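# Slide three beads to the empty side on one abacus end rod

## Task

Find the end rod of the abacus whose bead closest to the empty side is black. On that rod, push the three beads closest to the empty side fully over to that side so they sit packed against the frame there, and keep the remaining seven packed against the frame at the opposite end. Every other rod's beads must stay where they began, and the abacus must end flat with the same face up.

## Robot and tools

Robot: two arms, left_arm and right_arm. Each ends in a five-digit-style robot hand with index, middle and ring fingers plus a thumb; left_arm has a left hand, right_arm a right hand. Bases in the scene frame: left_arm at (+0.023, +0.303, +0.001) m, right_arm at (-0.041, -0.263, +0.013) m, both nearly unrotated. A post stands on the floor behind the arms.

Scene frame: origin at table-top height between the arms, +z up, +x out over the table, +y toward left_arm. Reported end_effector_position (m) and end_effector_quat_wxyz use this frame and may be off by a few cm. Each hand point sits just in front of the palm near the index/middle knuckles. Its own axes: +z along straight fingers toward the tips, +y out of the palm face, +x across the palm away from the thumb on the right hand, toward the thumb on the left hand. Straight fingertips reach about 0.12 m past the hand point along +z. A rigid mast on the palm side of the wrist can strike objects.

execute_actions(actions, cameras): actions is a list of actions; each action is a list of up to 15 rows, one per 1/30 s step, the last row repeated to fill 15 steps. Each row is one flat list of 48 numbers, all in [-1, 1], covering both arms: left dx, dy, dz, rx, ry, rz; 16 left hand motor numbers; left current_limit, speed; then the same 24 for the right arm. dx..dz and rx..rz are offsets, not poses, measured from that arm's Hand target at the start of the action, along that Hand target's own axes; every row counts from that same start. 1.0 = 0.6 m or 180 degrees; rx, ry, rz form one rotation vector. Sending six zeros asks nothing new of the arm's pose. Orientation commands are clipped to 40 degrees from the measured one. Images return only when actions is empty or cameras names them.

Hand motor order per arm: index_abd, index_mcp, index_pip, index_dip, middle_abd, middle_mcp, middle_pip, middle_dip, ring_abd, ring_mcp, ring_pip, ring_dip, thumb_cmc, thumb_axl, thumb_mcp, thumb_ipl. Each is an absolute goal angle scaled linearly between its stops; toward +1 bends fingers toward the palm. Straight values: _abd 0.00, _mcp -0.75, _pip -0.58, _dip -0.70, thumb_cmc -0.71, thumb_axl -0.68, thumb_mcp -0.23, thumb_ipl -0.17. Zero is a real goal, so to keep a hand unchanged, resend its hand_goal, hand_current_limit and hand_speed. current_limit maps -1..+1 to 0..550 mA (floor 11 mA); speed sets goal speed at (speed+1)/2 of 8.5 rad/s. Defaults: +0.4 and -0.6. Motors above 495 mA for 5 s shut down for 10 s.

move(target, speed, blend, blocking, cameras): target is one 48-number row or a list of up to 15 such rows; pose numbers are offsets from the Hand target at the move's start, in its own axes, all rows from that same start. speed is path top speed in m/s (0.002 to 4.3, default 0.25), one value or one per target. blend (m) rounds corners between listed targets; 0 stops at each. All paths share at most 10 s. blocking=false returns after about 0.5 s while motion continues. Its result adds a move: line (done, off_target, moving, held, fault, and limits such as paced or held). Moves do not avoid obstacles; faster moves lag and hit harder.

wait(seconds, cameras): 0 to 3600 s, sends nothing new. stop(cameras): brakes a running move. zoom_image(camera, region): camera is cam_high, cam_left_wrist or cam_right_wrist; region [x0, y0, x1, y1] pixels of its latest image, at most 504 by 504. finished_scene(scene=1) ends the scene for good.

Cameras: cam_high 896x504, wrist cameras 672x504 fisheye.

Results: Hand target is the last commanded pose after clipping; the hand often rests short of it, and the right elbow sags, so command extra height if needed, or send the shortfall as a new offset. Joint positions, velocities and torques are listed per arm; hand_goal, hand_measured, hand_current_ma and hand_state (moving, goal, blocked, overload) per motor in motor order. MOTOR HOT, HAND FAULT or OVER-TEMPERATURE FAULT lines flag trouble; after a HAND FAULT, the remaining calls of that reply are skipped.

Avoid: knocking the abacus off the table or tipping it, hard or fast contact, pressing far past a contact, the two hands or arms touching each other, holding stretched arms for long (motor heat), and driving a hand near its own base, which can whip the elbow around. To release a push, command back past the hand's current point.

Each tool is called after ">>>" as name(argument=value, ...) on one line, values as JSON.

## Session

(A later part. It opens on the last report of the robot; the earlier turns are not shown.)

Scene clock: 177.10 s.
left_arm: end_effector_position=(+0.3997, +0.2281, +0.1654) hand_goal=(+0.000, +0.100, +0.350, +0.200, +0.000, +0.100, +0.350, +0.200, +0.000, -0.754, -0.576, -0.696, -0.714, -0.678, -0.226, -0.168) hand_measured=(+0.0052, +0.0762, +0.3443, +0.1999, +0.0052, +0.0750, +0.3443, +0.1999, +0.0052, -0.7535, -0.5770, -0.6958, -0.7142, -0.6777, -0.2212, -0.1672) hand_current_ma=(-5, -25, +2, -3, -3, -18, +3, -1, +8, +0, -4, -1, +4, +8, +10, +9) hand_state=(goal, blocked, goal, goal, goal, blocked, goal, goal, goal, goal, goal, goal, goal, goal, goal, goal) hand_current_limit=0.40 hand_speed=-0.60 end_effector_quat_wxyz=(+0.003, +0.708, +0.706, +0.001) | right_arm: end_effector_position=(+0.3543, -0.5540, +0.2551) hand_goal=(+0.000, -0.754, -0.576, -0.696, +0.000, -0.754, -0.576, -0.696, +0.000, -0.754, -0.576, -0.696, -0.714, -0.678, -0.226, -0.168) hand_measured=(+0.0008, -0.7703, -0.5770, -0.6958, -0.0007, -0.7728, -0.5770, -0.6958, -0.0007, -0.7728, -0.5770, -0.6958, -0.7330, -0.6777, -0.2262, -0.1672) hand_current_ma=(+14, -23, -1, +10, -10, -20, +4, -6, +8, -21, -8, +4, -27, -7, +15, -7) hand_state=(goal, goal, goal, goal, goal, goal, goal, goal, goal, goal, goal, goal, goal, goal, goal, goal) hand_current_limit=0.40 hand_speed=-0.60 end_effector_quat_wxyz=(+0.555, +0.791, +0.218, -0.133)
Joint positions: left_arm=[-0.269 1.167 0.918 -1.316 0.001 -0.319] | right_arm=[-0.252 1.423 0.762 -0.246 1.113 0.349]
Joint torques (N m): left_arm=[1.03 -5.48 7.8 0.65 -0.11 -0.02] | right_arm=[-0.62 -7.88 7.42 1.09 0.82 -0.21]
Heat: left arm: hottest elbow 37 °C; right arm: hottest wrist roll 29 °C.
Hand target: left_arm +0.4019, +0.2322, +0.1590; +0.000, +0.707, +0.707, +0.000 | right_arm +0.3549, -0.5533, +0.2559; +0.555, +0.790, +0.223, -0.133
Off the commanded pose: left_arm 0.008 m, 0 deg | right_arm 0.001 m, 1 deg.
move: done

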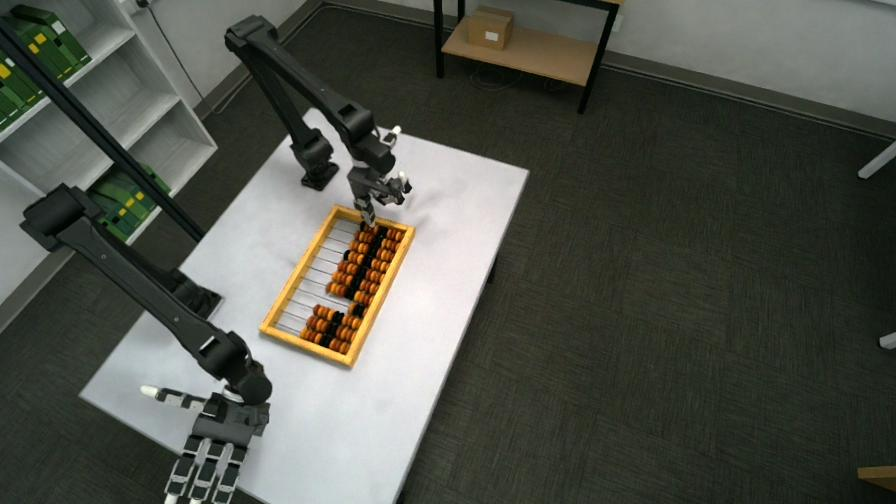

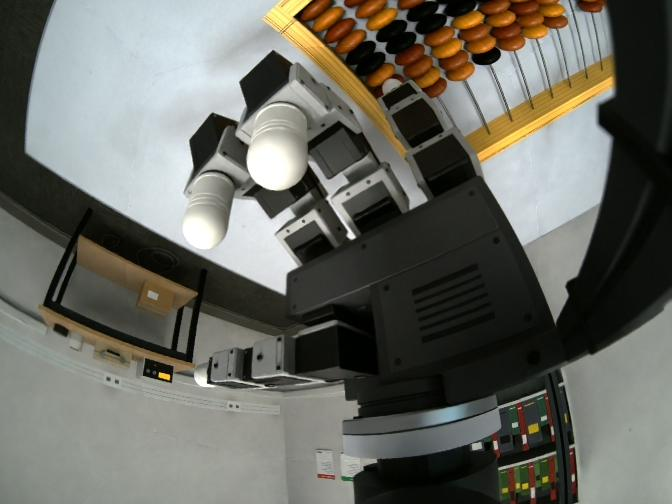

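>>> move(target=[0,0.0075,0,0,0,0,0.000,0.1,0.35,0.2,0.000,0.1,0.35,0.2,0.000,-0.754,-0.576,-0.696,-0.714,-0.678,-0.226,-0.168,0.4,-0.6,0,0,0,0,0,0,0.000,-0.754,-0.576,-0.696,0.000,-0.754,-0.576,-0.696,0.000,-0.754,-0.576,-0.696,-0.714,-0.678,-0.226,-0.168,0.4,-0.6], speed=0.05, cameras=["cam_high","cam_left_wrist"])

>>> zoom_image(camera="cam_high", region=[345, 200, 405, 248])

>>> zoom_image(camera="cam_left_wrist", region=[320, 20, 460, 125])

Scene clock: 189.60 s.
left_arm: end_effector_position=(+0.4011, +0.2297, +0.1623) hand_goal=(+0.000, +0.100, +0.350, +0.200, +0.000, +0.100, +0.350, +0.200, +0.000, -0.754, -0.576, -0.696, -0.714, -0.678, -0.226, -0.168) hand_measured=(+0.0066, +0.0762, +0.3443, +0.2012, +0.0052, +0.0750, +0.3443, +0.2012, +0.0066, -0.7523, -0.5770, -0.6958, -0.7142, -0.6767, -0.2222, -0.1681) hand_current_ma=(-8, -28, +4, -3, -5, -22, +6, +5, +11, -1, -4, +0, -3, +8, +4, +13) hand_state=(goal, blocked, goal, goal, goal, blocked, goal, goal, goal, goal, goal, goal, goal, goal, goal, goal) hand_current_limit=0.40 hand_speed=-0.60 end_effector_quat_wxyz=(+0.000, +0.706, +0.708, +0.000) | right_arm: end_effector_position=(+0.3543, -0.5540, +0.2551) hand_goal=(+0.000, -0.754, -0.576, -0.696, +0.000, -0.754, -0.576, -0.696, +0.000, -0.754, -0.576, -0.696, -0.714, -0.678, -0.226, -0.168) hand_measured=(-0.0007, -0.7716, -0.5770, -0.6958, +0.0008, -0.7716, -0.5770, -0.6958, -0.0007, -0.7740, -0.5770, -0.6958, -0.7318, -0.6777, -0.2252, -0.1672) hand_current_ma=(+4, -23, +3, +12, -11, -19, -3, -7, +6, -28, -9, +2, -16, +6, +9, +1) hand_state=(goal, goal, goal, goal, goal, goal, goal, goal, goal, goal, goal, goal, goal, goal, goal, goal) hand_current_limit=0.40 hand_speed=-0.60 end_effector_quat_wxyz=(+0.555, +0.791, +0.218, -0.133)
Joint positions: left_arm=[-0.264 1.176 0.918 -1.313 0.001 -0.319] | right_arm=[-0.252 1.423 0.762 -0.246 1.113 0.349]
Joint torques (N m): left_arm=[0.97 -5.36 8.55 0.61 -0.11 0.02] | right_arm=[-0.62 -7.82 7.46 1.11 0.81 -0.22]
Heat: left arm: hottest elbow 37 °C; right arm: hottest wrist roll 29 °C.
Hand target: left_arm +0.4064, +0.2320, +0.1591; +0.000, +0.707, +0.707, +0.001 | right_arm +0.3549, -0.5533, +0.2559; +0.555, +0.790, +0.223, -0.133
Off the commanded pose: left_arm 0.007 m, 0 deg | right_arm 0.001 m, 1 deg.
move: done

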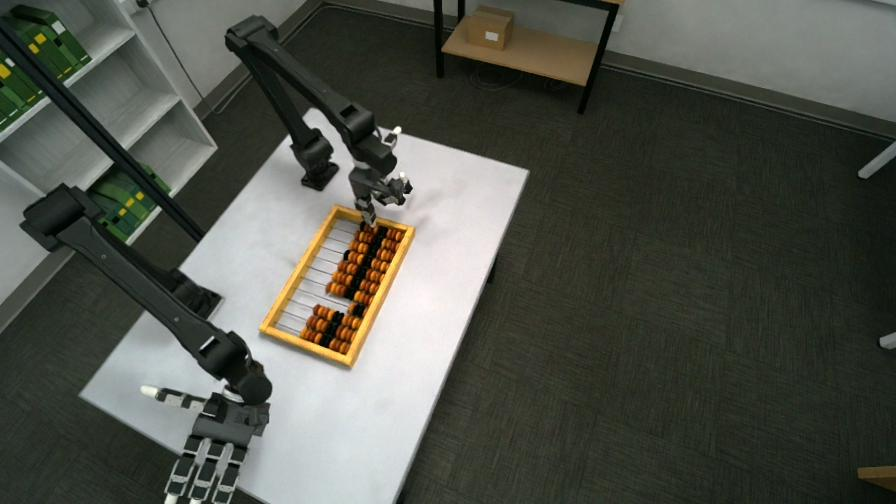

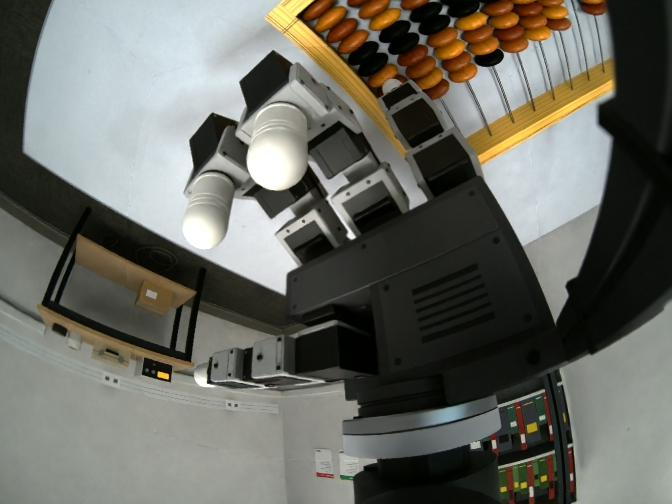

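Scaled by 8.400 from the camera's image (finer frame: 1280x720).

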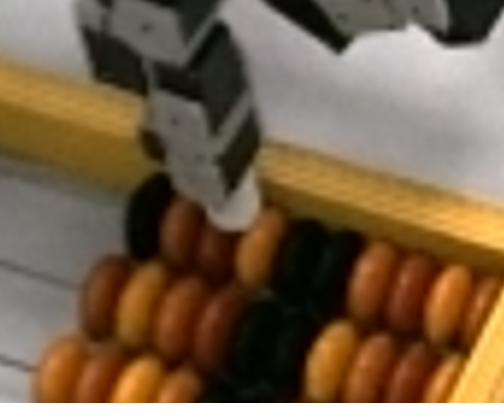

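Scaled by 3.600 from the camera's image (finer frame: 960x720).

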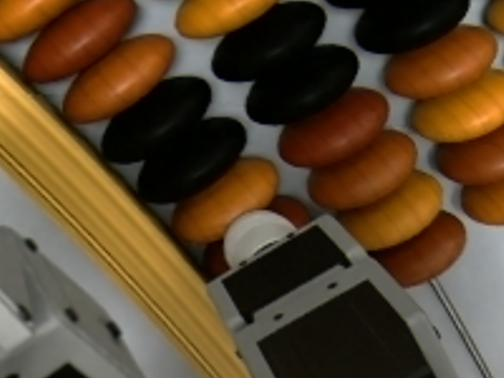

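>>> move(target=[-0.003,-0.05,0,0,0,0,0.000,0.1,0.35,0.2,0.000,0.1,0.35,0.2,0.000,-0.754,-0.576,-0.696,-0.714,-0.678,-0.226,-0.168,0.4,-0.6,0,0,0,0,0,0,0.000,-0.754,-0.576,-0.696,0.000,-0.754,-0.576,-0.696,0.000,-0.754,-0.576,-0.696,-0.714,-0.678,-0.226,-0.168,0.4,-0.6], speed=0.04, cameras=["cam_high","cam_left_wrist"])

>>> zoom_image(camera="cam_high", region=[335, 195, 415, 250])

>>> zoom_image(camera="cam_left_wrist", region=[320, 20, 460, 125])

Scene clock: 195.97 s.
left_arm: end_effector_position=(+0.3821, +0.2315, +0.1613) hand_goal=(+0.000, +0.100, +0.350, +0.200, +0.000, +0.100, +0.350, +0.200, +0.000, -0.754, -0.576, -0.696, -0.714, -0.678, -0.226, -0.168) hand_measured=(+0.0052, +0.0762, +0.3430, +0.1999, +0.0052, +0.0750, +0.3430, +0.1999, +0.0008, -0.7438, -0.5705, -0.6958, -0.7154, -0.6767, -0.2222, -0.1672) hand_current_ma=(-7, -34, +3, -1, -3, -19, +2, +1, +9, +5, -2, -6, -1, +6, +8, +8) hand_state=(goal, blocked, goal, goal, goal, blocked, goal, goal, goal, goal, goal, goal, goal, goal, goal, goal) hand_current_limit=0.40 hand_speed=-0.60 end_effector_quat_wxyz=(+0.005, +0.708, +0.706, +0.002) | right_arm: end_effector_position=(+0.3543, -0.5540, +0.2551) hand_goal=(+0.000, -0.754, -0.576, -0.696, +0.000, -0.754, -0.576, -0.696, +0.000, -0.754, -0.576, -0.696, -0.714, -0.678, -0.226, -0.168) hand_measured=(+0.0008, -0.7703, -0.5770, -0.6945, +0.0008, -0.7716, -0.5770, -0.6945, +0.0008, -0.7728, -0.5770, -0.6958, -0.7305, -0.6767, -0.2252, -0.1681) hand_current_ma=(+1, -17, -7, +12, -10, -3, +2, -4, +8, -20, -13, -5, -23, +10, +11, -5) hand_state=(goal, goal, goal, goal, goal, goal, goal, goal, goal, goal, goal, goal, goal, goal, goal, goal) hand_current_limit=0.40 hand_speed=-0.60 end_effector_quat_wxyz=(+0.555, +0.791, +0.218, -0.133)
Joint positions: left_arm=[-0.277 1.116 0.869 -1.313 0 -0.327] | right_arm=[-0.252 1.423 0.762 -0.246 1.113 0.349]
Joint torques (N m): left_arm=[-1.08 -6.01 7.76 -0.12 -0.1 -0.27] | right_arm=[-0.56 -7.88 7.46 1.1 0.82 -0.22]
Heat: left arm: hottest elbow 37 °C; right arm: hottest wrist roll 29 °C.
Hand target: left_arm +0.3764, +0.2302, +0.1589; +0.000, +0.707, +0.707, +0.000 | right_arm +0.3549, -0.5533, +0.2559; +0.555, +0.790, +0.223, -0.133
Off the commanded pose: left_arm 0.006 m, 1 deg | right_arm 0.001 m, 1 deg.
move: done

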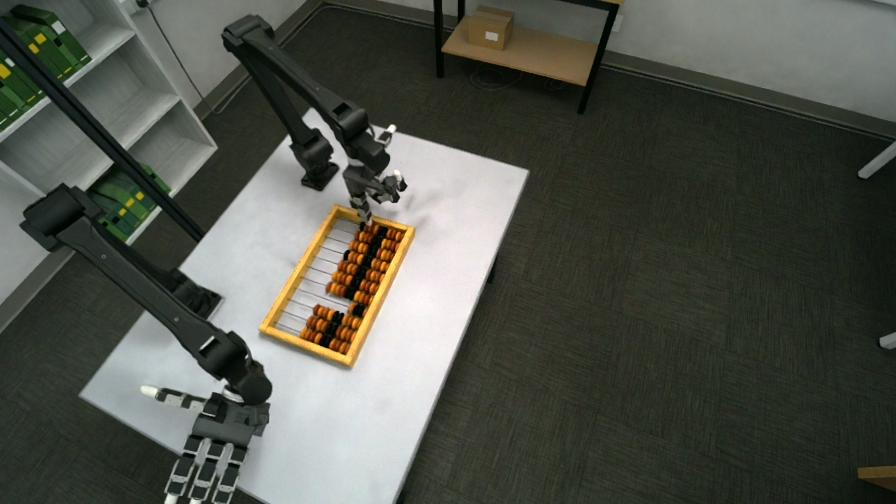

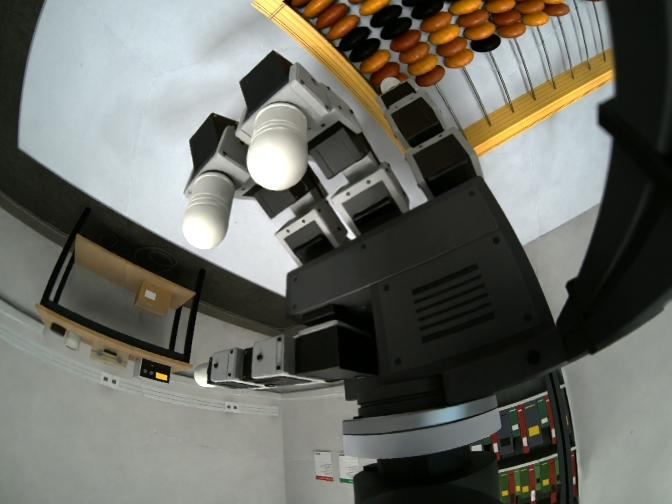

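Scaled by 6.300 from the camera's image (finer frame: 1280x720).

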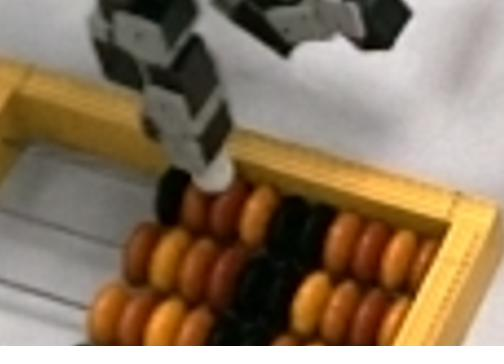

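Scaled by 3.600 from the camera's image (finer frame: 960x720).

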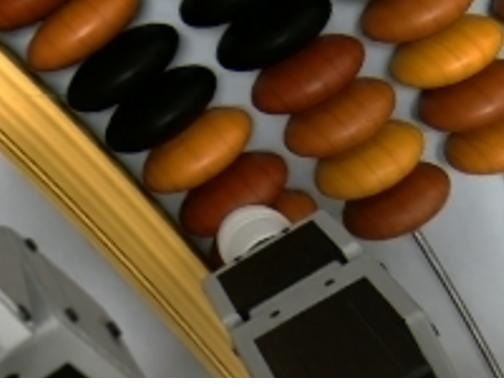

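>>> move(target=[[-0.003,0,0.012,0,0,0,0.000,0.1,0.35,0.2,0.000,0.1,0.35,0.2,0.000,-0.754,-0.576,-0.696,-0.714,-0.678,-0.226,-0.168,0.4,-0.6,0,0,0,0,0,0,0.000,-0.754,-0.576,-0.696,0.000,-0.754,-0.576,-0.696,0.000,-0.754,-0.576,-0.696,-0.714,-0.678,-0.226,-0.168,0.4,-0.6],[-0.003,-0.045,0.012,0,0,0,0.000,0.1,0.35,0.2,0.000,0.1,0.35,0.2,0.000,-0.754,-0.576,-0.696,-0.714,-0.678,-0.226,-0.168,0.4,-0.6,0,0,0,0,0,0,0.000,-0.754,-0.576,-0.696,0.000,-0.754,-0.576,-0.696,0.000,-0.754,-0.576,-0.696,-0.714,-0.678,-0.226,-0.168,0.4,-0.6]], speed=0.04, cameras=["cam_high","cam_left_wrist"])

>>> zoom_image(camera="cam_high", region=[335, 195, 415, 250])

>>> zoom_image(camera="cam_left_wrist", region=[320, 20, 460, 125])

Scene clock: 209.20 s.
left_arm: end_effector_position=(+0.3565, +0.2294, +0.1548) hand_goal=(+0.000, +0.100, +0.350, +0.200, +0.000, +0.100, +0.350, +0.200, +0.000, -0.754, -0.576, -0.696, -0.714, -0.678, -0.226, -0.168) hand_measured=(+0.0037, +0.0762, +0.3443, +0.1999, +0.0052, +0.0750, +0.3443, +0.1999, -0.0036, -0.7438, -0.5705, -0.6958, -0.7142, -0.6767, -0.2222, -0.1672) hand_current_ma=(-5, -31, +2, -6, -2, -21, -1, +4, +1, +4, +1, -3, +0, +8, +6, +11) hand_state=(goal, blocked, goal, goal, goal, blocked, goal, goal, goal, goal, goal, goal, goal, goal, goal, goal) hand_current_limit=0.40 hand_speed=-0.60 end_effector_quat_wxyz=(+0.006, +0.707, +0.707, +0.004) | right_arm: end_effector_position=(+0.3543, -0.5540, +0.2551) hand_goal=(+0.000, -0.754, -0.576, -0.696, +0.000, -0.754, -0.576, -0.696, +0.000, -0.754, -0.576, -0.696, -0.714, -0.678, -0.226, -0.168) hand_measured=(-0.0007, -0.7716, -0.5770, -0.6958, +0.0008, -0.7716, -0.5770, -0.6958, +0.0008, -0.7728, -0.5770, -0.6971, -0.7330, -0.6777, -0.2262, -0.1681) hand_current_ma=(+4, -19, +7, +14, +0, -16, +7, +0, +7, -25, -14, -6, -25, +1, +9, -1) hand_state=(goal, goal, goal, goal, goal, goal, goal, goal, goal, goal, goal, goal, goal, goal, goal, goal) hand_current_limit=0.40 hand_speed=-0.60 end_effector_quat_wxyz=(+0.555, +0.791, +0.218, -0.133)
Joint positions: left_arm=[-0.318 1.049 0.804 -1.311 -0.001 -0.369] | right_arm=[-0.252 1.423 0.762 -0.246 1.113 0.349]
Joint torques (N m): left_arm=[-1.2 -4.95 7.71 -0.25 -0.06 -0.25] | right_arm=[-0.67 -7.77 7.45 1.07 0.81 -0.22]
Heat: left arm: hottest elbow 36 °C; right arm: hottest wrist roll 29 °C.
Hand target: left_arm +0.3494, +0.2285, +0.1518; +0.000, +0.707, +0.707, +0.000 | right_arm +0.3549, -0.5533, +0.2559; +0.555, +0.790, +0.223, -0.133
Off the commanded pose: left_arm 0.008 m, 1 deg | right_arm 0.001 m, 1 deg.
move: done

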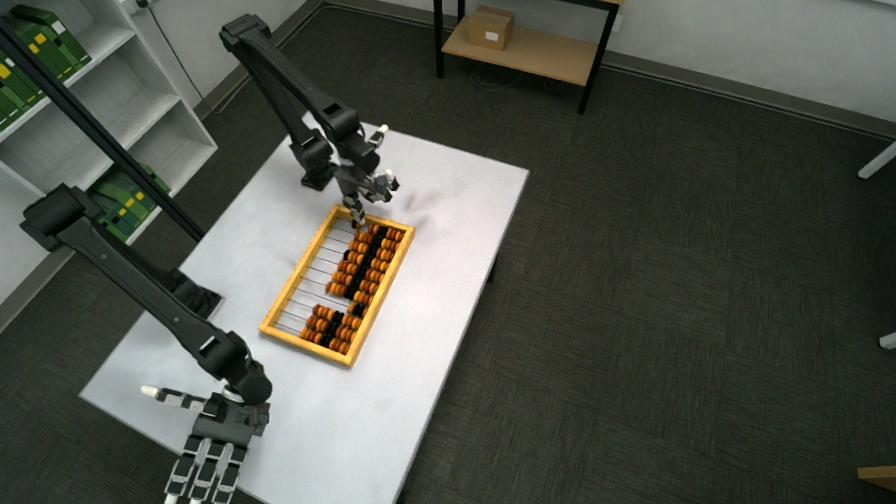

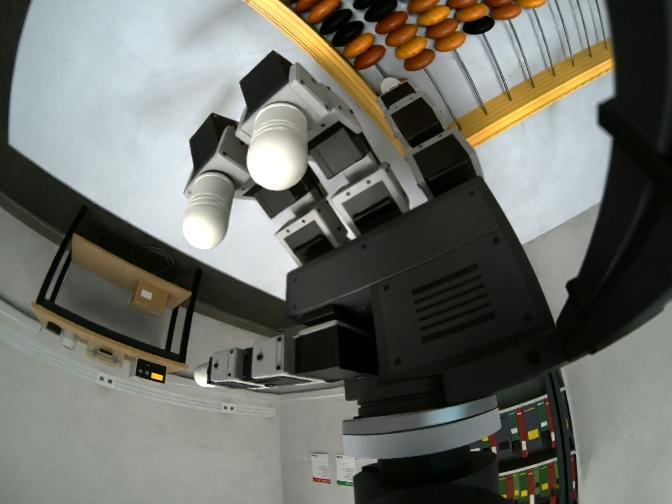

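Scaled by 6.300 from the camera's image (finer frame: 1280x720).

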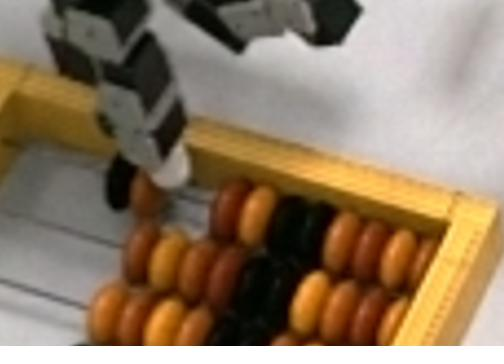

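Scaled by 3.600 from the camera's image (finer frame: 960x720).

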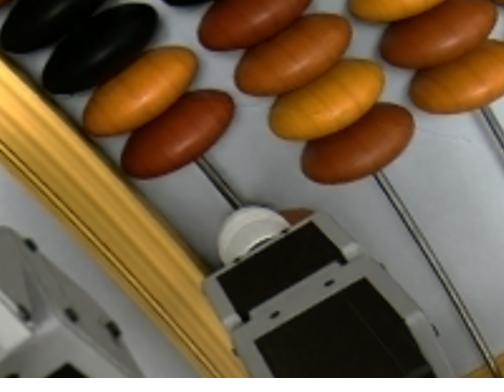

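>>> move(target=[[0,0,-0.0433,0,0,0,0.000,0.1,0.35,0.2,0.000,0.1,0.35,0.2,0.000,-0.754,-0.576,-0.696,-0.714,-0.678,-0.226,-0.168,0.4,-0.6,0,0,0,0,0,0,0.000,-0.754,-0.576,-0.696,0.000,-0.754,-0.576,-0.696,0.000,-0.754,-0.576,-0.696,-0.714,-0.678,-0.226,-0.168,0.4,-0.6],[0.004,0.091,-0.0433,0,0,0,0.000,0.1,0.35,0.2,0.000,0.1,0.35,0.2,0.000,-0.754,-0.576,-0.696,-0.714,-0.678,-0.226,-0.168,0.4,-0.6,0,0,0,0,0,0,0.000,-0.754,-0.576,-0.696,0.000,-0.754,-0.576,-0.696,0.000,-0.754,-0.576,-0.696,-0.714,-0.678,-0.226,-0.168,0.4,-0.6],[0.004,0.091,-0.022,0,0,0,0.000,0.1,0.35,0.2,0.000,0.1,0.35,0.2,0.000,-0.754,-0.576,-0.696,-0.714,-0.678,-0.226,-0.168,0.4,-0.6,0,0,0,0,0,0,0.000,-0.754,-0.576,-0.696,0.000,-0.754,-0.576,-0.696,0.000,-0.754,-0.576,-0.696,-0.714,-0.678,-0.226,-0.168,0.4,-0.6]], speed=[0.05, 0.08, 0.04], cameras=["cam_high","cam_left_wrist"])

>>> zoom_image(camera="cam_high", region=[335, 195, 415, 250])

>>> zoom_image(camera="cam_left_wrist", region=[320, 20, 460, 125])

Scene clock: 219.67 s.
left_arm: end_effector_position=(+0.3953, +0.2302, +0.1637) hand_goal=(+0.000, +0.100, +0.350, +0.200, +0.000, +0.100, +0.350, +0.200, +0.000, -0.754, -0.576, -0.696, -0.714, -0.678, -0.226, -0.168) hand_measured=(+0.0052, +0.0774, +0.3443, +0.1999, +0.0052, +0.0750, +0.3430, +0.1999, +0.0081, -0.7414, -0.5680, -0.6958, -0.7142, -0.6777, -0.2222, -0.1681) hand_current_ma=(-5, -25, +2, -1, -3, -22, +2, +3, +9, +8, -1, -3, +6, +5, +7, +13) hand_state=(goal, blocked, goal, goal, goal, blocked, goal, goal, goal, goal, goal, goal, goal, goal, goal, goal) hand_current_limit=0.40 hand_speed=-0.60 end_effector_quat_wxyz=(-0.005, +0.706, +0.708, -0.002) | right_arm: end_effector_position=(+0.3543, -0.5540, +0.2551) hand_goal=(+0.000, -0.754, -0.576, -0.696, +0.000, -0.754, -0.576, -0.696, +0.000, -0.754, -0.576, -0.696, -0.714, -0.678, -0.226, -0.168) hand_measured=(-0.0007, -0.7716, -0.5770, -0.6958, -0.0007, -0.7716, -0.5757, -0.6958, +0.0008, -0.7740, -0.5757, -0.6958, -0.7330, -0.6767, -0.2252, -0.1672) hand_current_ma=(+21, -26, -9, +13, -2, -21, -8, -5, +18, -29, +6, -6, -17, +0, +7, +4) hand_state=(goal, goal, goal, goal, goal, goal, goal, goal, goal, goal, goal, goal, goal, goal, goal, goal) hand_current_limit=0.40 hand_speed=-0.60 end_effector_quat_wxyz=(+0.555, +0.791, +0.218, -0.133)
Joint positions: left_arm=[-0.269 1.166 0.916 -1.331 -0.001 -0.325] | right_arm=[-0.252 1.423 0.762 -0.246 1.113 0.349]
Joint torques (N m): left_arm=[0.97 -5.13 9.47 0.58 -0.07 0.02] | right_arm=[-0.67 -7.88 7.46 1.1 0.81 -0.22]
Heat: left arm: hottest elbow 36 °C; right arm: hottest wrist roll 29 °C.
Hand target: left_arm +0.4041, +0.2309, +0.1651; +0.000, +0.707, +0.707, +0.000 | right_arm +0.3549, -0.5533, +0.2559; +0.555, +0.790, +0.223, -0.133
Off the commanded pose: left_arm 0.009 m, 1 deg | right_arm 0.001 m, 1 deg.
move: done

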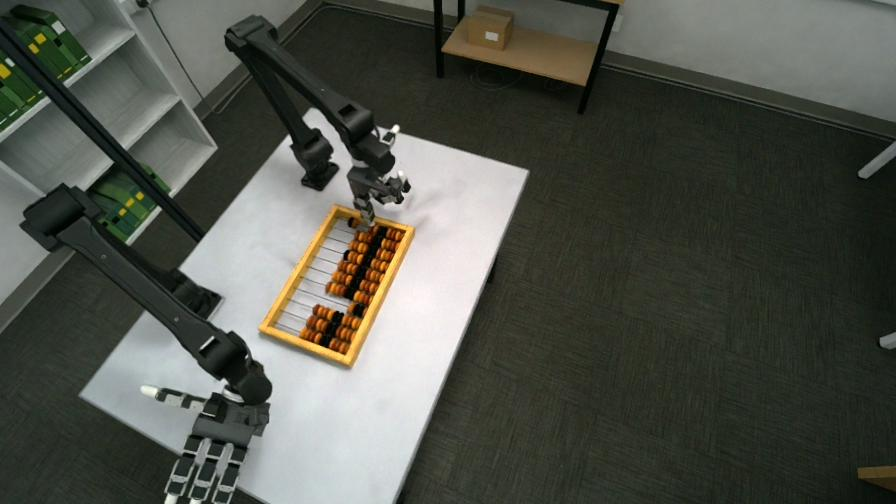

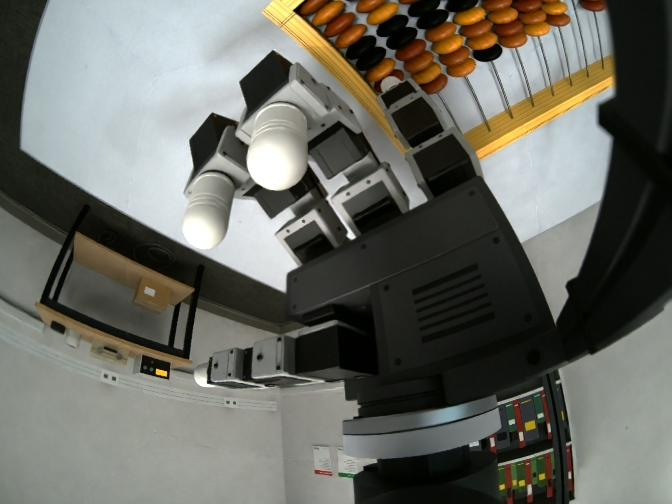

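Scaled by 6.300 from the camera's image (finer frame: 1280x720).

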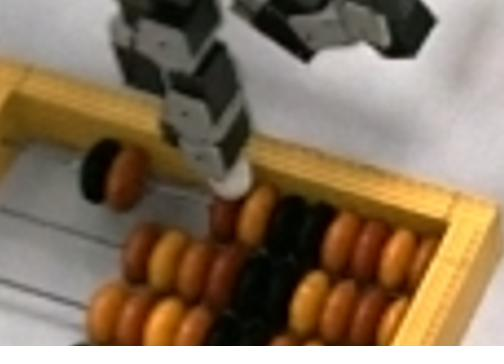

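Scaled by 3.600 from the camera's image (finer frame: 960x720).

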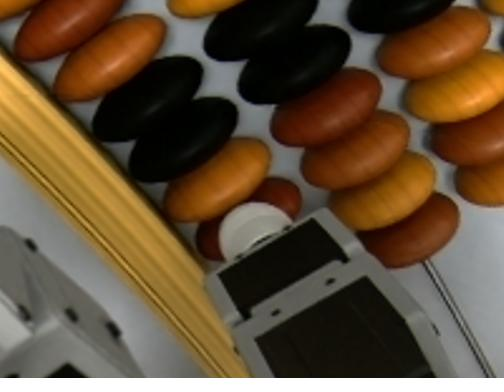

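>>> move(target=[[0,0.013,-0.005,0,0,0,0.000,0.1,0.35,0.2,0.000,0.1,0.35,0.2,0.000,-0.754,-0.576,-0.696,-0.714,-0.678,-0.226,-0.168,0.4,-0.6,0,0,0,0,0,0,0.000,-0.754,-0.576,-0.696,0.000,-0.754,-0.576,-0.696,0.000,-0.754,-0.576,-0.696,-0.714,-0.678,-0.226,-0.168,0.4,-0.6],[0,0.01,0.010,0,0,0,0.000,0.1,0.35,0.2,0.000,0.1,0.35,0.2,0.000,-0.754,-0.576,-0.696,-0.714,-0.678,-0.226,-0.168,0.4,-0.6,0,0,0,0,0,0,0.000,-0.754,-0.576,-0.696,0.000,-0.754,-0.576,-0.696,0.000,-0.754,-0.576,-0.696,-0.714,-0.678,-0.226,-0.168,0.4,-0.6]], speed=0.04, cameras=["cam_high","cam_left_wrist"])

>>> zoom_image(camera="cam_high", region=[335, 195, 415, 250])

>>> zoom_image(camera="cam_left_wrist", region=[320, 20, 460, 125])

Scene clock: 225.83 s.
left_arm: end_effector_position=(+0.4006, +0.2307, +0.1586) hand_goal=(+0.000, +0.100, +0.350, +0.200, +0.000, +0.100, +0.350, +0.200, +0.000, -0.754, -0.576, -0.696, -0.714, -0.678, -0.226, -0.168) hand_measured=(+0.0052, +0.0774, +0.3443, +0.2012, +0.0052, +0.0738, +0.3430, +0.1999, -0.0007, -0.7559, -0.5770, -0.6996, -0.7142, -0.6767, -0.2222, -0.1681) hand_current_ma=(-6, -28, +3, +1, -6, -20, +1, +3, +9, -7, -5, -6, +4, +6, +8, +9) hand_state=(goal, blocked, goal, goal, goal, blocked, goal, goal, goal, goal, goal, goal, goal, goal, goal, goal) hand_current_limit=0.40 hand_speed=-0.60 end_effector_quat_wxyz=(-0.005, +0.706, +0.709, -0.002) | right_arm: end_effector_position=(+0.3543, -0.5540, +0.2551) hand_goal=(+0.000, -0.754, -0.576, -0.696, +0.000, -0.754, -0.576, -0.696, +0.000, -0.754, -0.576, -0.696, -0.714, -0.678, -0.226, -0.168) hand_measured=(-0.0007, -0.7716, -0.5770, -0.6958, +0.0008, -0.7716, -0.5770, -0.6958, +0.0008, -0.7728, -0.5770, -0.6971, -0.7318, -0.6767, -0.2272, -0.1681) hand_current_ma=(+2, -20, -1, +12, -3, -10, +3, -3, +6, -25, -1, +4, -19, +6, +9, -8) hand_state=(goal, goal, goal, goal, goal, goal, goal, goal, goal, goal, goal, goal, goal, goal, goal, goal) hand_current_limit=0.40 hand_speed=-0.60 end_effector_quat_wxyz=(+0.555, +0.791, +0.218, -0.133)
Joint positions: left_arm=[-0.263 1.184 0.916 -1.314 -0.001 -0.319] | right_arm=[-0.252 1.423 0.762 -0.246 1.113 0.349]
Joint torques (N m): left_arm=[0.85 -5.25 9.43 0.68 -0.07 0.01] | right_arm=[-0.79 -7.77 7.43 1.09 0.81 -0.22]
Heat: left arm: hottest elbow 35 °C; right arm: hottest wrist roll 29 °C.
Hand target: left_arm +0.4101, +0.2308, +0.1591; +0.000, +0.707, +0.707, +0.000 | right_arm +0.3549, -0.5533, +0.2559; +0.555, +0.790, +0.223, -0.133
Off the commanded pose: left_arm 0.010 m, 1 deg | right_arm 0.001 m, 1 deg.
move: done

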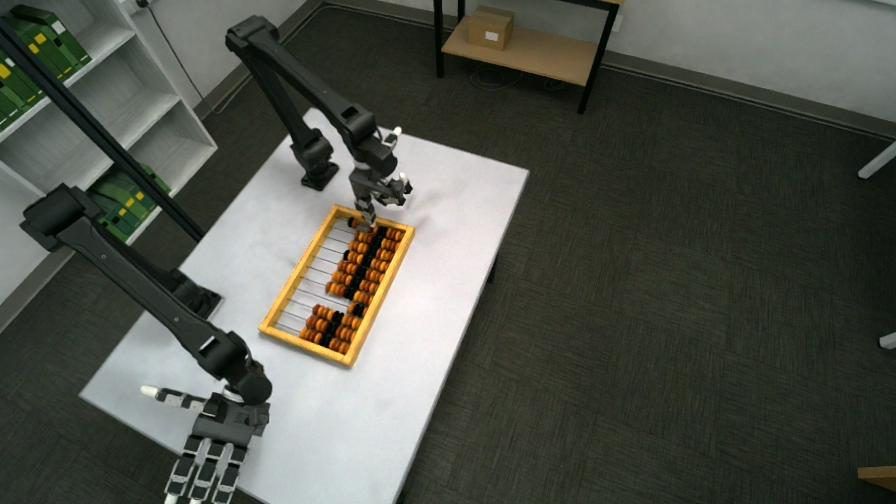

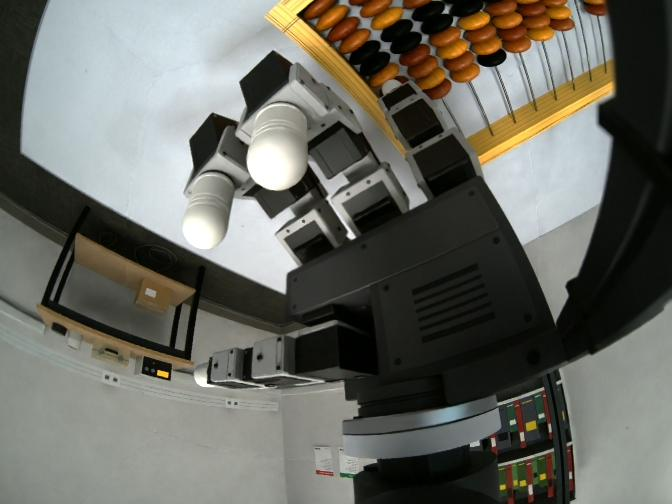

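Scaled by 6.300 from the camera's image (finer frame: 1280x720).

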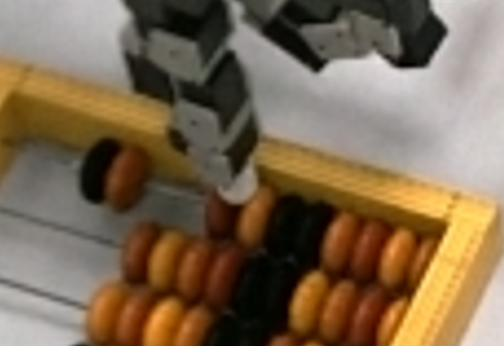

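Scaled by 3.600 from the camera's image (finer frame: 960x720).

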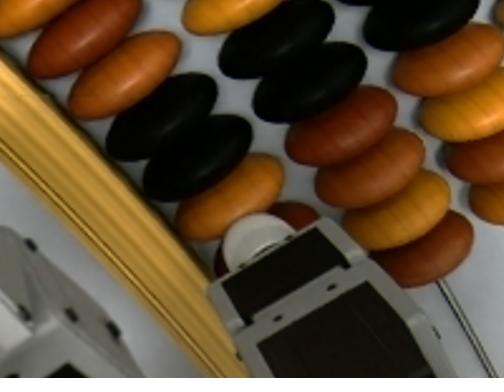

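>>> move(target=[[0,-0.012,0.013,0,0,0,0.000,0.1,0.35,0.2,0.000,0.1,0.35,0.2,0.000,-0.754,-0.576,-0.696,-0.714,-0.678,-0.226,-0.168,0.4,-0.6,0,0,0,0,0,0,0.000,-0.754,-0.576,-0.696,0.000,-0.754,-0.576,-0.696,0.000,-0.754,-0.576,-0.696,-0.714,-0.678,-0.226,-0.168,0.4,-0.6],[-0.003,-0.067,0.013,0,0,0,0.000,0.1,0.35,0.2,0.000,0.1,0.35,0.2,0.000,-0.754,-0.576,-0.696,-0.714,-0.678,-0.226,-0.168,0.4,-0.6,0,0,0,0,0,0,0.000,-0.754,-0.576,-0.696,0.000,-0.754,-0.576,-0.696,0.000,-0.754,-0.576,-0.696,-0.714,-0.678,-0.226,-0.168,0.4,-0.6]], speed=0.04, cameras=["cam_high","cam_left_wrist"])

>>> zoom_image(camera="cam_high", region=[335, 195, 415, 250])

>>> zoom_image(camera="cam_left_wrist", region=[320, 20, 460, 125])

Scene clock: 233.20 s.
left_arm: end_effector_position=(+0.3753, +0.2305, +0.1530) hand_goal=(+0.000, +0.100, +0.350, +0.200, +0.000, +0.100, +0.350, +0.200, +0.000, -0.754, -0.576, -0.696, -0.714, -0.678, -0.226, -0.168) hand_measured=(+0.0066, +0.0762, +0.3443, +0.1999, +0.0052, +0.0750, +0.3443, +0.2012, -0.0065, -0.7498, -0.5770, -0.6945, -0.7142, -0.6777, -0.2222, -0.1672) hand_current_ma=(-7, -28, +3, -3, -2, -20, +4, +7, +3, -1, -10, -2, +3, +8, +12, +11) hand_state=(goal, blocked, goal, goal, goal, blocked, goal, goal, goal, goal, goal, goal, goal, goal, goal, goal) hand_current_limit=0.40 hand_speed=-0.60 end_effector_quat_wxyz=(+0.003, +0.708, +0.706, +0.002) | right_arm: end_effector_position=(+0.3543, -0.5540, +0.2551) hand_goal=(+0.000, -0.754, -0.576, -0.696, +0.000, -0.754, -0.576, -0.696, +0.000, -0.754, -0.576, -0.696, -0.714, -0.678, -0.226, -0.168) hand_measured=(+0.0008, -0.7716, -0.5770, -0.6958, -0.0007, -0.7728, -0.5757, -0.6958, -0.0007, -0.7740, -0.5770, -0.6971, -0.7318, -0.6777, -0.2252, -0.1672) hand_current_ma=(+3, -20, -3, +4, -5, -25, +0, -15, +11, -30, +7, +4, -14, -2, +5, +0) hand_state=(goal, goal, goal, goal, goal, goal, goal, goal, goal, goal, goal, goal, goal, goal, goal, goal) hand_current_limit=0.40 hand_speed=-0.60 end_effector_quat_wxyz=(+0.555, +0.791, +0.218, -0.133)
Joint positions: left_arm=[-0.289 1.107 0.84 -1.297 0 -0.339] | right_arm=[-0.252 1.423 0.762 -0.246 1.113 0.349]
Joint torques (N m): left_arm=[-1.08 -5.95 7.72 -0.08 -0.1 -0.22] | right_arm=[-0.62 -7.77 7.41 1.09 0.82 -0.22]
Heat: left arm: hottest elbow 35 °C; right arm: hottest wrist roll 29 °C.
Hand target: left_arm +0.3699, +0.2290, +0.1512; +0.000, +0.707, +0.707, +0.001 | right_arm +0.3549, -0.5533, +0.2559; +0.555, +0.790, +0.223, -0.133
Off the commanded pose: left_arm 0.006 m, 0 deg | right_arm 0.001 m, 1 deg.
move: done

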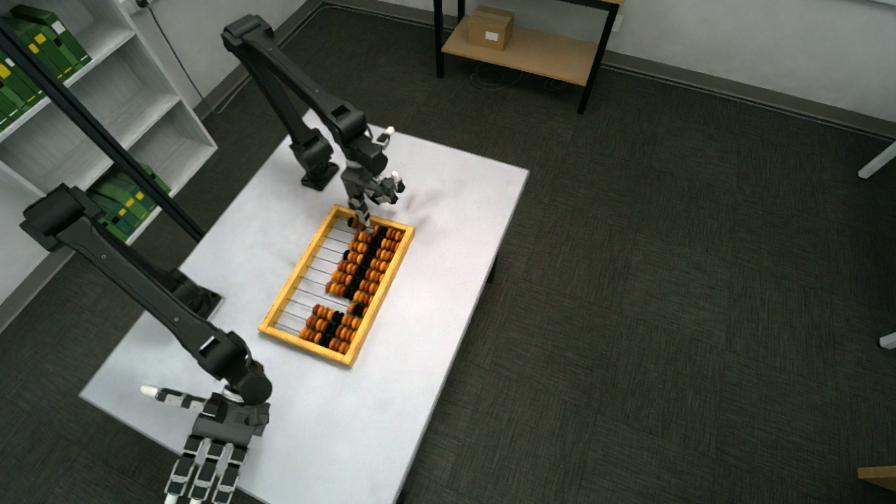

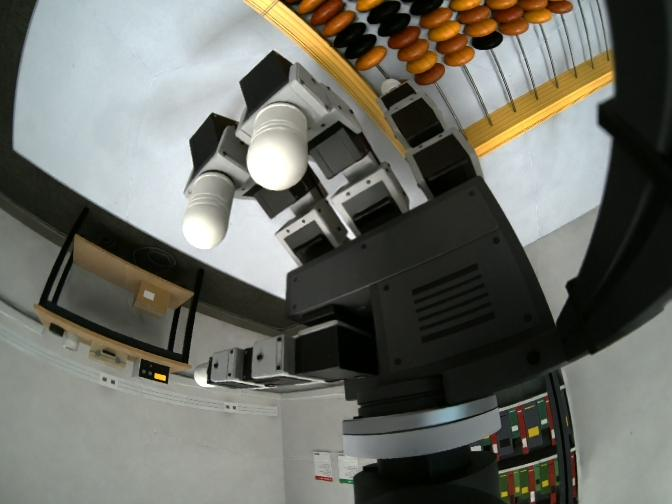

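Scaled by 6.300 from the camera's image (finer frame: 1280x720).

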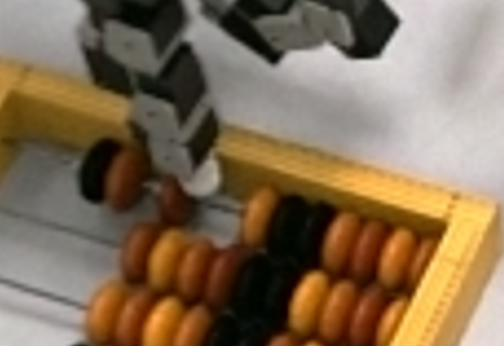

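Scaled by 3.600 from the camera's image (finer frame: 960x720).

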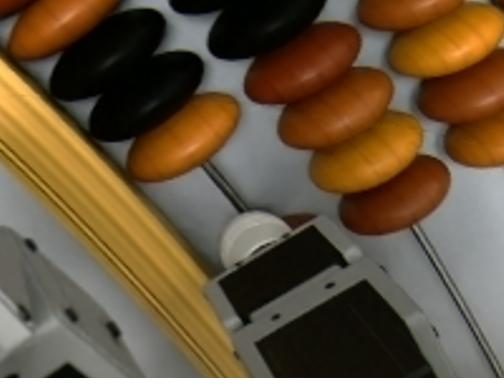

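>>> move(target=[[0,0.0143,-0.002,0,0,0,0.000,0.1,0.35,0.2,0.000,0.1,0.35,0.2,0.000,-0.754,-0.576,-0.696,-0.714,-0.678,-0.226,-0.168,0.4,-0.6,0,0,0,0,0,0,0.000,-0.754,-0.576,-0.696,0.000,-0.754,-0.576,-0.696,0.000,-0.754,-0.576,-0.696,-0.714,-0.678,-0.226,-0.168,0.4,-0.6],[0,0.0143,0.0087,0,0,0,0.000,0.1,0.35,0.2,0.000,0.1,0.35,0.2,0.000,-0.754,-0.576,-0.696,-0.714,-0.678,-0.226,-0.168,0.4,-0.6,0,0,0,0,0,0,0.000,-0.754,-0.576,-0.696,0.000,-0.754,-0.576,-0.696,0.000,-0.754,-0.576,-0.696,-0.714,-0.678,-0.226,-0.168,0.4,-0.6],[-0.004,-0.058,0.0087,0,0,0,0.000,0.1,0.35,0.2,0.000,0.1,0.35,0.2,0.000,-0.754,-0.576,-0.696,-0.714,-0.678,-0.226,-0.168,0.4,-0.6,0,0,0,0,0,0,0.000,-0.754,-0.576,-0.696,0.000,-0.754,-0.576,-0.696,0.000,-0.754,-0.576,-0.696,-0.714,-0.678,-0.226,-0.168,0.4,-0.6]], speed=0.04, cameras=["cam_high","cam_left_wrist"])

>>> zoom_image(camera="cam_high", region=[325, 195, 405, 250])

>>> zoom_image(camera="cam_left_wrist", region=[320, 20, 460, 125])

Scene clock: 241.97 s.
left_arm: end_effector_position=(+0.3426, +0.2275, +0.1493) hand_goal=(+0.000, +0.100, +0.350, +0.200, +0.000, +0.100, +0.350, +0.200, +0.000, -0.754, -0.576, -0.696, -0.714, -0.678, -0.226, -0.168) hand_measured=(+0.0052, +0.0762, +0.3443, +0.1999, +0.0037, +0.0750, +0.3430, +0.1999, -0.0065, -0.7390, -0.5680, -0.6945, -0.7154, -0.6777, -0.2212, -0.1672) hand_current_ma=(-7, -27, +3, -8, -4, -19, +3, +3, +6, +13, +2, -2, +3, +5, +9, +10) hand_state=(goal, blocked, goal, goal, goal, blocked, goal, goal, goal, goal, goal, goal, goal, goal, goal, goal) hand_current_limit=0.40 hand_speed=-0.60 end_effector_quat_wxyz=(+0.007, +0.707, +0.707, +0.004) | right_arm: end_effector_position=(+0.3543, -0.5540, +0.2551) hand_goal=(+0.000, -0.754, -0.576, -0.696, +0.000, -0.754, -0.576, -0.696, +0.000, -0.754, -0.576, -0.696, -0.714, -0.678, -0.226, -0.168) hand_measured=(-0.0007, -0.7716, -0.5757, -0.6958, -0.0007, -0.7716, -0.5770, -0.6971, -0.0007, -0.7728, -0.5770, -0.6958, -0.7318, -0.6767, -0.2252, -0.1681) hand_current_ma=(+19, -20, -7, +16, -4, -13, +16, -4, +14, -25, -1, -5, -28, +0, +10, -1) hand_state=(goal, goal, goal, goal, goal, goal, goal, goal, goal, goal, goal, goal, goal, goal, goal, goal) hand_current_limit=0.40 hand_speed=-0.60 end_effector_quat_wxyz=(+0.555, +0.791, +0.218, -0.133)
Joint positions: left_arm=[-0.345 1.015 0.767 -1.307 -0.003 -0.398] | right_arm=[-0.252 1.423 0.762 -0.246 1.113 0.349]
Joint torques (N m): left_arm=[-1.2 -4.31 7.68 -0.34 -0.03 -0.23] | right_arm=[-0.67 -7.82 7.45 1.11 0.82 -0.22]
Heat: left arm: hottest elbow 35 °C; right arm: hottest wrist roll 29 °C.
Hand target: left_arm +0.3350, +0.2267, +0.1460; +0.000, +0.707, +0.707, +0.001 | right_arm +0.3549, -0.5533, +0.2559; +0.555, +0.790, +0.223, -0.133
Off the commanded pose: left_arm 0.008 m, 1 deg | right_arm 0.001 m, 1 deg.
move: done

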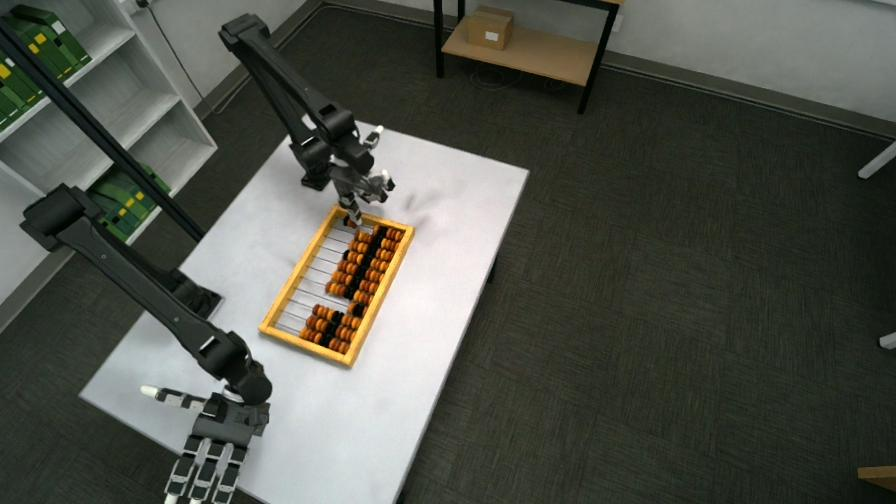

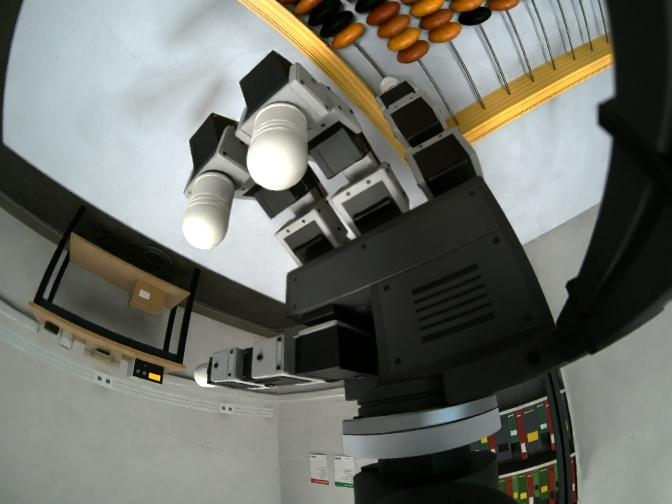

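Scaled by 6.300 from the camera's image (finer frame: 1280x720).

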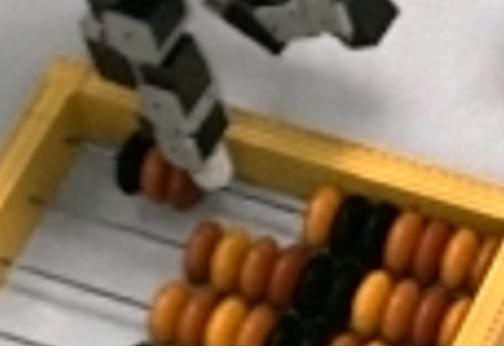

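Scaled by 3.600 from the camera's image (finer frame: 960x720).

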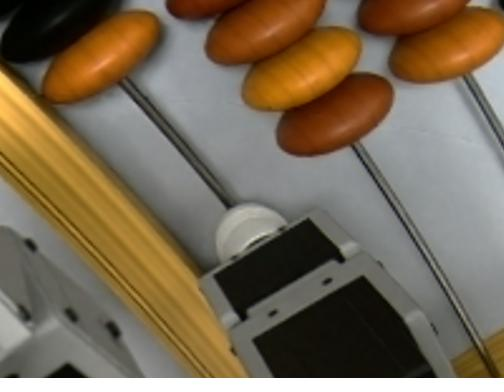

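>>> move(target=[-0.0023,-0.037,0,0,0,0,0.000,0.1,0.35,0.2,0.000,0.1,0.35,0.2,0.000,-0.754,-0.576,-0.696,-0.714,-0.678,-0.226,-0.168,0.4,-0.6,0,0,0,0,0,0,0.000,-0.754,-0.576,-0.696,0.000,-0.754,-0.576,-0.696,0.000,-0.754,-0.576,-0.696,-0.714,-0.678,-0.226,-0.168,0.4,-0.6], speed=0.04, cameras=["cam_high","cam_left_wrist"])

>>> zoom_image(camera="cam_high", region=[325, 195, 405, 250])

>>> zoom_image(camera="cam_left_wrist", region=[320, 20, 460, 125])

Scene clock: 247.37 s.
left_arm: end_effector_position=(+0.3204, +0.2255, +0.1495) hand_goal=(+0.000, +0.100, +0.350, +0.200, +0.000, +0.100, +0.350, +0.200, +0.000, -0.754, -0.576, -0.696, -0.714, -0.678, -0.226, -0.168) hand_measured=(+0.0052, +0.0762, +0.3430, +0.1999, +0.0052, +0.0750, +0.3430, +0.1999, -0.0065, -0.7378, -0.5680, -0.6945, -0.7154, -0.6767, -0.2222, -0.1681) hand_current_ma=(-9, -31, +2, -6, -5, -23, +2, +1, +3, +13, -6, -2, -2, +6, +6, +13) hand_state=(goal, blocked, goal, goal, goal, blocked, goal, goal, goal, goal, goal, goal, goal, goal, goal, goal) hand_current_limit=0.40 hand_speed=-0.60 end_effector_quat_wxyz=(+0.008, +0.707, +0.707, +0.004) | right_arm: end_effector_position=(+0.3543, -0.5540, +0.2551) hand_goal=(+0.000, -0.754, -0.576, -0.696, +0.000, -0.754, -0.576, -0.696, +0.000, -0.754, -0.576, -0.696, -0.714, -0.678, -0.226, -0.168) hand_measured=(+0.0008, -0.7716, -0.5770, -0.6958, +0.0008, -0.7716, -0.5757, -0.6958, -0.0007, -0.7728, -0.5770, -0.6958, -0.7318, -0.6777, -0.2252, -0.1681) hand_current_ma=(+3, -25, -5, +12, -9, -12, +11, -16, +20, -31, -6, +4, -23, -10, +9, +5) hand_state=(goal, goal, goal, goal, goal, goal, goal, goal, goal, goal, goal, goal, goal, goal, goal, goal) hand_current_limit=0.40 hand_speed=-0.60 end_effector_quat_wxyz=(+0.555, +0.791, +0.218, -0.133)
Joint positions: left_arm=[-0.39 0.953 0.731 -1.332 -0.003 -0.443] | right_arm=[-0.252 1.423 0.762 -0.246 1.113 0.349]
Joint torques (N m): left_arm=[-1.2 -3.37 7.72 -0.35 -0.04 -0.22] | right_arm=[-0.62 -7.88 7.45 1.11 0.81 -0.21]
Heat: left arm: hottest elbow 35 °C; right arm: hottest wrist roll 29 °C.
Hand target: left_arm +0.3129, +0.2253, +0.1460; +0.000, +0.707, +0.707, +0.001 | right_arm +0.3549, -0.5533, +0.2559; +0.555, +0.790, +0.223, -0.133
Off the commanded pose: left_arm 0.008 m, 1 deg | right_arm 0.001 m, 1 deg.
move: done

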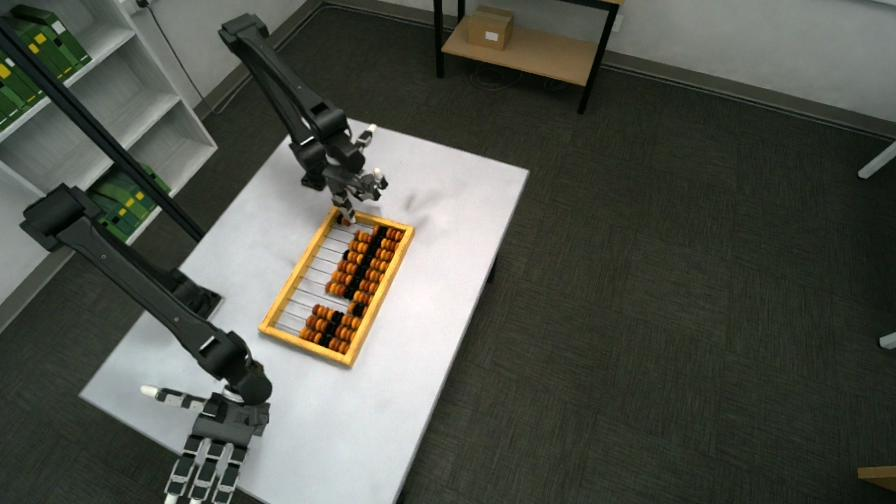

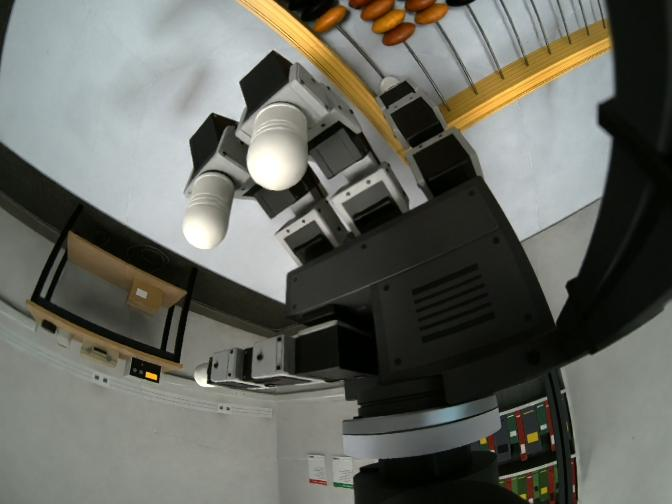

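Scaled by 6.300 from the camera's image (finer frame: 1280x720).

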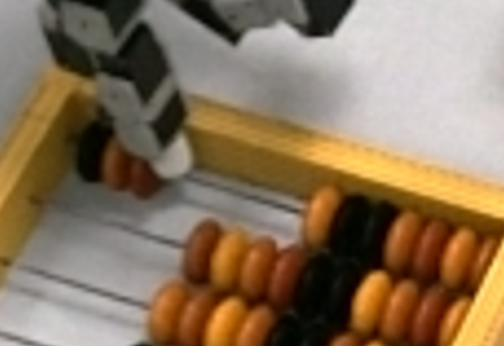

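Scaled by 3.600 from the camera's image (finer frame: 960x720).

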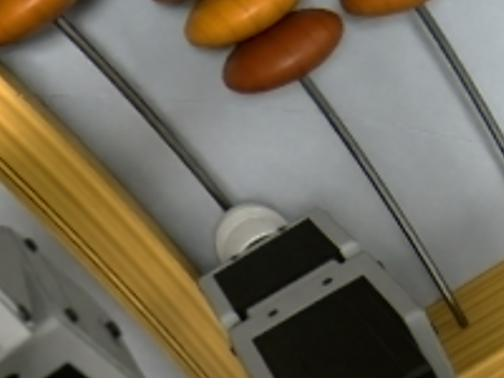

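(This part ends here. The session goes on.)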